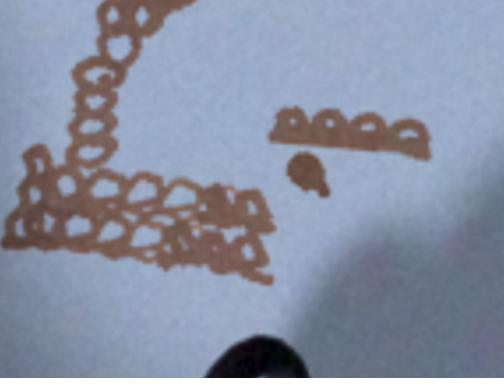

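Emit:
move(
  target=[
    [0,0,0,0,0,0,1, 0,0,0,-0.0343,0,-0.3814,-0.85],
    [0,0,0,0,0,0,1, 0,0,0,-0.0478,0,-0.4063,-0.85],
    [0,0,0,0,0,0,1, 0,0,0.07,-0.0478,0,-0.4063,-0.85],
  ],
  speed=[0.5,0.03,0.1],
  cameras=[],
)

Emit:
move(
  target=[
    [0,0,0,0,0,0,1,0,0,0,-0.0055,0,-0.0084,-0.85],
    [0,0,0,0,0,0,1,0,0,0,0.0039,0,-0.0084,-0.85],
    [0,0,0,0,0,0,1,0,0,0,0.0089,0,-0.0122,-0.85],
    [0,0,0,0,0,0,1,0,0,0,0.0089,0,0.0054,-0.85],
    [0,0,0,0,0,0,1,0,0,0,0.0169,0,0.0102,-0.85],
    [0,0,0,0,0,0,1,0,0,0,0.0264,0,0.0146,-0.85],
    [0,0,0,0,0,0,1,0,0,0,0.0281,0,0.0204,-0.85],
    [0,0,0,0,0,0,1,0,0,0,0.0187,0,0.0204,-0.85],
    [0,0,0,0,0,0,1,0,0,0,0.0137,0,0.0241,-0.85],
    [0,0,0,0,0,0,1,0,0,0,0.0137,0,0.0065,-0.85],
    [0,0,0,0,0,0,1,0,0,0,0.0057,0,0.0017,-0.85],
    [0,0,0,0,0,0,1,0,0,0,-0.0038,0,-0.0027,-0.85],
    [0,0,0,0,0,0,1,0,0,0,0.0142,0,0.0239,-0.85],
    [0,0,0,0,0,0,1,0,0,0,0.0048,0,0.0239,-0.85],
    [0,0,0,0,0,0,1,0,0,0,0.0001,0,0.0272,-0.85],
  ],
  speed=[0.06,0.2,0.06,0.2,0.06,0.06,0.06,0.2,0.06,0.2,0.06,0.06,0.1,0.2,0.06],
  blend=[0.002,0.002,0.002,0.002,0.002,0.002,0.002,0.002,0.002,0.002,0.002,0.002,0.002,0.002,0],
  cameras=[],
)

Scene clock: 652.40 s.
left_arm: end_effector_position=(+0.2971, +0.3387, +0.0961) grip_measured=+1.000 grip_effort_nm=-0.002 end_effector_quat_wxyz=(+0.399, +0.002, +0.917, +0.013) | right_arm: end_effector_position=(+0.3118, +0.0426, +0.0880) grip_measured=-0.653 grip_effort_nm=-1.038 end_effector_quat_wxyz=(-0.429, +0.563, -0.427, -0.563)
Joint names: [wrist pitch, wrist roll, shoulder, wrist yaw, elbow, waist]
Joint positions: left_arm=[-0.196 -0.014 1.022 -0.052 0.467 -0.05 0.094] | right_arm=[1.244 0.004 2.39 -1.322 1.153 0.535 0.016]
Joint velocities: within noise
Joint torques (N m): left_arm=[1.25 0.05 -4.51 -0.03 9.31 -0.1] | right_arm=[1.26 -0.04 -8.42 -0.06 6.17 -0.54]
Heat: left arm: 43 °C; right arm: 45 °C.
Joint targets: left_arm=[-0.200 -0.014 1.000 -0.052 0.500 -0.050] | right_arm=[1.248 0.000 2.398 -1.328 1.176 0.529]
move: done
No camera images: "cameras" was empty.

Scene clock: 655.60 s.
left_arm: end_effector_position=(+0.2971, +0.3387, +0.0961) grip_measured=+1.000 grip_effort_nm=-0.002 end_effector_quat_wxyz=(+0.399, +0.002, +0.917, +0.013) | right_arm: end_effector_position=(+0.3054, +0.0489, +0.0880) grip_measured=-0.653 grip_effort_nm=-1.033 end_effector_quat_wxyz=(-0.425, +0.566, -0.423, -0.566)
Joint names: [wrist pitch, wrist roll, shoulder, wrist yaw, elbow, waist]
Joint positions: left_arm=[-0.196 -0.014 1.022 -0.052 0.467 -0.05 0.094] | right_arm=[1.244 0.004 2.39 -1.316 1.153 0.554 0.016]
Joint velocities: within noise
Joint torques (N m): left_arm=[1.26 0.05 -4.45 -0.08 9.36 -0.18] | right_arm=[1.27 -0.04 -8.5 -0.12 6.17 0.64]
Heat: left arm: 43 °C; right arm: 45 °C.
Joint targets: left_arm=[-0.200 -0.014 1.000 -0.052 0.500 -0.050] | right_arm=[1.248 0.000 2.398 -1.328 1.176 0.562]
move: done
No camera images: "cameras" was empty.

Emit:
move(
  target=[
    [0,0,0,0,0,0,1,0,0,0,0.0,0,-0.0176,-0.85],
    [0,0,0,0,0,0,1,0,0,0,-0.007,0,-0.0224,-0.85],
    [0,0,0,0,0,0,1,0,0,0,-0.0151,0,-0.0262,-0.85],
    [0,0,0,0,0,0,1,0,0,0,-0.0161,0,-0.0311,-0.85],
    [0,0,0,0,0,0,1,0,0,0,-0.0067,0,-0.0311,-0.85],
    [0,0,0,0,0,0,1,0,0,0,-0.002,0,-0.0344,-0.85],
    [0,0,0,0,0,0,1,0,0,0,-0.002,0,-0.0168,-0.85],
    [0,0,0,0,0,0,1,0,0,0,0.005,0,-0.012,-0.85],
    [0,0,0,0,0,0,1,0,0,0,0.0131,0,-0.0082,-0.85],
    [0,0,0,0,0,0,1,0,0,-0.07,0.0131,0,-0.0082,-0.85],
    [0,0,0,0,0,0,1,0,0,-0.07,0.0579,0,0.0489,-0.85],
    [0,0,0,0,0,0,1,0,0,-0.07,0.0431,0,0.0239,-0.85],
    [0,0,0,0,0,0,1,0,0,0,0.0431,0,0.0239,-0.85],
  ],
  speed=[0.2,0.06,0.06,0.06,0.2,0.06,0.2,0.06,0.06,0.4,0.3,0.03,0.1],
  blend=[0.002,0.002,0.002,0.002,0.002,0.002,0.002,0.002,0,0,0,0,0],
  cameras=[],
)

Scene clock: 660.50 s.
left_arm: end_effector_position=(+0.2971, +0.3387, +0.0961) grip_measured=+1.000 grip_effort_nm=-0.007 end_effector_quat_wxyz=(+0.399, +0.002, +0.917, +0.013) | right_arm: end_effector_position=(+0.3028, +0.0658, +0.0883) grip_measured=-0.653 grip_effort_nm=-1.033 end_effector_quat_wxyz=(-0.437, +0.557, -0.434, -0.557)
Joint names: [wrist pitch, wrist roll, shoulder, wrist yaw, elbow, waist]
Joint positions: left_arm=[-0.196 -0.014 1.022 -0.052 0.467 -0.05 0.094] | right_arm=[1.244 0.004 2.389 -1.234 1.153 0.597 0.016]
Joint velocities: within noise
Joint torques (N m): left_arm=[1.28 0.07 -4.34 -0.06 9.35 -0.08] | right_arm=[1.31 -0.05 -8.53 -0.06 6.2 -0.54]
Heat: left arm: 43 °C; right arm: 45 °C.
Joint targets: left_arm=[-0.200 -0.014 1.000 -0.052 0.500 -0.050] | right_arm=[1.248 0.000 2.398 -1.241 1.176 0.591]
move: done
No camera images: "cameras" was empty.

Emit:
move(
  target=[
    [0,0,0,0,0,0,1,0,0,0,-0.0198,0,-0.0193,-0.85],
    [0,0,0,0,0,0,1,0,0,0,-0.0104,0,-0.0193,-0.85],
    [0,0,0,0,0,0,1,0,0,0,-0.0052,0,-0.0235,-0.85],
    [0,0,0,0,0,0,1,0,0,0,-0.0052,0,-0.0059,-0.85],
    [0,0,0,0,0,0,1,0,0,0,0.004,0,-0.001,-0.85],
    [0,0,0,0,0,0,1,0,0,0,0.0147,0,0.0039,-0.85],
    [0,0,0,0,0,0,1,0,0,0,0.0171,0,0.0105,-0.85],
    [0,0,0,0,0,0,1,0,0,0,0.0077,0,0.0105,-0.85],
    [0,0,0,0,0,0,1,0,0,0,0.0025,0,0.0147,-0.85],
    [0,0,0,0,0,0,1,0,0,0,0.0025,0,-0.0029,-0.85],
    [0,0,0,0,0,0,1,0,0,0,-0.0067,0,-0.0078,-0.85],
    [0,0,0,0,0,0,1,0,0,0,-0.0174,0,-0.0127,-0.85],
    [0,0,0,0,0,0,1,0,0,0,-0.046,0,-0.0353,-0.85],
    [0,0,0,0,0,0,1,0,0,0,-0.0366,0,-0.0353,-0.85],
    [0,0,0,0,0,0,1,0,0,0,-0.0314,0,-0.0396,-0.85],
  ],
  speed=[0.06,0.2,0.06,0.2,0.06,0.06,0.06,0.2,0.06,0.2,0.06,0.06,0.06,0.2,0.06],
  blend=[0.002,0.002,0.002,0.002,0.002,0.002,0.002,0.002,0.002,0.002,0.002,0.002,0.002,0.002,0],
  cameras=[],
)

Scene clock: 665.97 s.
left_arm: end_effector_position=(+0.2971, +0.3387, +0.0961) grip_measured=+1.000 grip_effort_nm=-0.002 end_effector_quat_wxyz=(+0.399, +0.002, +0.917, +0.013) | right_arm: end_effector_position=(+0.3073, +0.0477, +0.0882) grip_measured=-0.653 grip_effort_nm=-1.033 end_effector_quat_wxyz=(-0.427, +0.565, -0.425, -0.564)
Joint names: [wrist pitch, wrist roll, shoulder, wrist yaw, elbow, waist]
Joint positions: left_arm=[-0.196 -0.014 1.022 -0.052 0.467 -0.05 0.094] | right_arm=[1.244 0.004 2.389 -1.315 1.153 0.55 0.016]
Joint velocities: within noise
Joint torques (N m): left_arm=[1.31 0.04 -4.38 -0.05 9.37 -0.06] | right_arm=[1.27 -0.04 -8.5 0.11 6.17 -0.61]
Heat: left arm: 43 °C; right arm: 44 °C.
Joint targets: left_arm=[-0.200 -0.014 1.000 -0.052 0.500 -0.050] | right_arm=[1.248 0.000 2.398 -1.304 1.176 0.543]
move: done
No camera images: "cameras" was empty.

Emit:
move(
  target=[
    [0,0,0,0,0,0,1,0,0,0,0.0,0,0.0176,-0.85],
    [0,0,0,0,0,0,1,0,0,0,0.0092,0,0.0225,-0.85],
    [0,0,0,0,0,0,1,0,0,0,0.0199,0,0.0275,-0.85],
    [0,0,0,0,0,0,1,0,0,0,0.0224,0,0.034,-0.85],
    [0,0,0,0,0,0,1,0,0,0,0.013,0,0.034,-0.85],
    [0,0,0,0,0,0,1,0,0,0,0.0077,0,0.0383,-0.85],
    [0,0,0,0,0,0,1,0,0,0,0.0077,0,0.0207,-0.85],
    [0,0,0,0,0,0,1,0,0,0,-0.0015,0,0.0158,-0.85],
    [0,0,0,0,0,0,1,0,0,0,-0.0122,0,0.0108,-0.85],
    [0,0,0,0,0,0,1,0,0,0,-0.0379,0,-0.0127,-0.85],
    [0,0,0,0,0,0,1,0,0,0,-0.0285,0,-0.0127,-0.85],
    [0,0,0,0,0,0,1,0,0,0,-0.0233,0,-0.017,-0.85],
    [0,0,0,0,0,0,1,0,0,0,-0.0233,0,0.0006,-0.85],
    [0,0,0,0,0,0,1,0,0,0,-0.0141,0,0.0055,-0.85],
    [0,0,0,0,0,0,1,0,0,0,-0.0034,0,0.0105,-0.85],
  ],
  speed=[0.2,0.06,0.06,0.06,0.2,0.06,0.2,0.06,0.06,0.06,0.2,0.06,0.2,0.06,0.06],
  blend=[0.002,0.002,0.002,0.002,0.002,0.002,0.002,0.002,0.002,0.002,0.002,0.002,0.002,0.002,0],
  cameras=[],
)

Scene clock: 671.00 s.
left_arm: end_effector_position=(+0.2971, +0.3387, +0.0961) grip_measured=+1.000 grip_effort_nm=-0.007 end_effector_quat_wxyz=(+0.399, +0.002, +0.917, +0.013) | right_arm: end_effector_position=(+0.3062, +0.0470, +0.0882) grip_measured=-0.653 grip_effort_nm=-1.028 end_effector_quat_wxyz=(-0.425, +0.566, -0.423, -0.566)
Joint names: [wrist pitch, wrist roll, shoulder, wrist yaw, elbow, waist]
Joint positions: left_arm=[-0.196 -0.014 1.022 -0.052 0.467 -0.05 0.094] | right_arm=[1.244 0.004 2.389 -1.323 1.153 0.549 0.016]
Joint velocities: within noise
Joint torques (N m): left_arm=[1.28 0.08 -4.45 -0.07 9.25 -0.02] | right_arm=[1.26 -0.05 -8.47 0.09 6.17 0.53]
Heat: left arm: 43 °C; right arm: 44 °C.
Joint targets: left_arm=[-0.200 -0.014 1.000 -0.052 0.500 -0.050] | right_arm=[1.248 0.000 2.398 -1.311 1.176 0.556]
move: done
No camera images: "cameras" was empty.

Emit:
move(
  target=[
    [0,0,0,0,0,0,1,0,0,0,0.0024,0,0.0065,-0.85],
    [0,0,0,0,0,0,1,0,0,0,-0.007,0,0.0065,-0.85],
    [0,0,0,0,0,0,1,0,0,0,-0.0122,0,0.0108,-0.85],
    [0,0,0,0,0,0,1,0,0,0,-0.0122,0,-0.0068,-0.85],
    [0,0,0,0,0,0,1,0,0,0,-0.0214,0,-0.0117,-0.85],
    [0,0,0,0,0,0,1,0,0,0,-0.0321,0,-0.0167,-0.85],
    [0,0,0,0,0,0,1,0,0,0,-0.0415,0,-0.0269,-0.85],
    [0,0,0,0,0,0,1,0,0,-0.07,-0.0415,0,-0.0269,-0.85],
    [0,0,0,0,0,0,1,0,0,-0.07,0.0298,0,0.0633,-0.85],
    [0,0,0,0,0,0,1,0,0,-0.07,0.014,0,0.0384,-0.85],
    [0,0,0,0,0,0,1,0,0,0,0.014,0,0.0384,-0.85],
  ],
  speed=[0.06,0.2,0.06,0.2,0.06,0.06,0.06,0.4,0.3,0.03,0.1],
  blend=[0.002,0.002,0.002,0.002,0.002,0.002,0,0,0,0,0],
  cameras=[],
)

Scene clock: 677.03 s.
left_arm: end_effector_position=(+0.2971, +0.3387, +0.0961) grip_measured=+1.000 grip_effort_nm=-0.002 end_effector_quat_wxyz=(+0.399, +0.002, +0.917, +0.013) | right_arm: end_effector_position=(+0.2908, +0.0672, +0.0881) grip_measured=-0.653 grip_effort_nm=-1.033 end_effector_quat_wxyz=(-0.422, +0.569, -0.419, -0.569)
Joint names: [wrist pitch, wrist roll, shoulder, wrist yaw, elbow, waist]
Joint positions: left_arm=[-0.196 -0.014 1.022 -0.052 0.467 -0.05 0.094] | right_arm=[1.244 0.004 2.39 -1.277 1.153 0.608 0.016]
Joint velocities: within noise
Joint torques (N m): left_arm=[1.28 0.04 -4.38 -0.07 9.21 -0.01] | right_arm=[1.29 -0.04 -8.5 -0.07 6.19 -0.54]
Heat: left arm: 43 °C; right arm: 44 °C.
Joint targets: left_arm=[-0.200 -0.014 1.000 -0.052 0.500 -0.050] | right_arm=[1.248 0.000 2.398 -1.283 1.176 0.602]
move: done
No camera images: "cameras" was empty.

Emit:
move(
  target=[
    [0,0,0,0,0,0,1,0,0,0,-0.0155,0,-0.0169,-0.85],
    [0,0,0,0,0,0,1,0,0,0,-0.0061,0,-0.0169,-0.85],
    [0,0,0,0,0,0,1,0,0,0,0.0017,0,-0.0216,-0.85],
    [0,0,0,0,0,0,1,0,0,0,0.0116,0,-0.0228,-0.85],
    [0,0,0,0,0,0,1,0,0,0,0.0116,0,-0.0052,-0.85],
    [0,0,0,0,0,0,1,0,0,0,0.0209,0,0.0022,-0.85],
    [0,0,0,0,0,0,1,0,0,0,0.0205,0,0.0076,-0.85],
    [0,0,0,0,0,0,1,0,0,0,0.0111,0,0.0076,-0.85],
    [0,0,0,0,0,0,1,0,0,0,0.0033,0,0.0122,-0.85],
    [0,0,0,0,0,0,1,0,0,0,-0.0066,0,0.0135,-0.85],
    [0,0,0,0,0,0,1,0,0,0,-0.0066,0,-0.0041,-0.85],
    [0,0,0,0,0,0,1,0,0,0,-0.0159,0,-0.0115,-0.85],
    [0,0,0,0,0,0,1,0,0,0,-0.0332,0,-0.0288,-0.85],
    [0,0,0,0,0,0,1,0,0,0,-0.0238,0,-0.0288,-0.85],
    [0,0,0,0,0,0,1,0,0,0,-0.016,0,-0.0334,-0.85],
  ],
  speed=[0.06,0.2,0.06,0.06,0.2,0.06,0.06,0.2,0.06,0.06,0.2,0.06,0.06,0.2,0.06],
  blend=[0.002,0.002,0.002,0.002,0.002,0.002,0.002,0.002,0.002,0.002,0.002,0.002,0.002,0.002,0],
  cameras=[],
)

Scene clock: 681.83 s.
left_arm: end_effector_position=(+0.2971, +0.3387, +0.0961) grip_measured=+1.000 grip_effort_nm=-0.007 end_effector_quat_wxyz=(+0.399, +0.002, +0.917, +0.013) | right_arm: end_effector_position=(+0.2980, +0.0528, +0.0880) grip_measured=-0.653 grip_effort_nm=-1.033 end_effector_quat_wxyz=(-0.418, +0.571, -0.416, -0.571)
Joint names: [wrist pitch, wrist roll, shoulder, wrist yaw, elbow, waist]
Joint positions: left_arm=[-0.196 -0.014 1.022 -0.052 0.467 -0.05 0.094] | right_arm=[1.244 0.004 2.39 -1.327 1.153 0.569 0.016]
Joint velocities: within noise
Joint torques (N m): left_arm=[1.29 0.07 -4.4 -0.01 9.21 0.05] | right_arm=[1.26 -0.04 -8.49 0.11 6.17 -0.62]
Heat: left arm: 43 °C; right arm: 44 °C.
Joint targets: left_arm=[-0.200 -0.014 1.000 -0.052 0.500 -0.050] | right_arm=[1.248 0.000 2.398 -1.315 1.176 0.562]
move: done
No camera images: "cameras" was empty.


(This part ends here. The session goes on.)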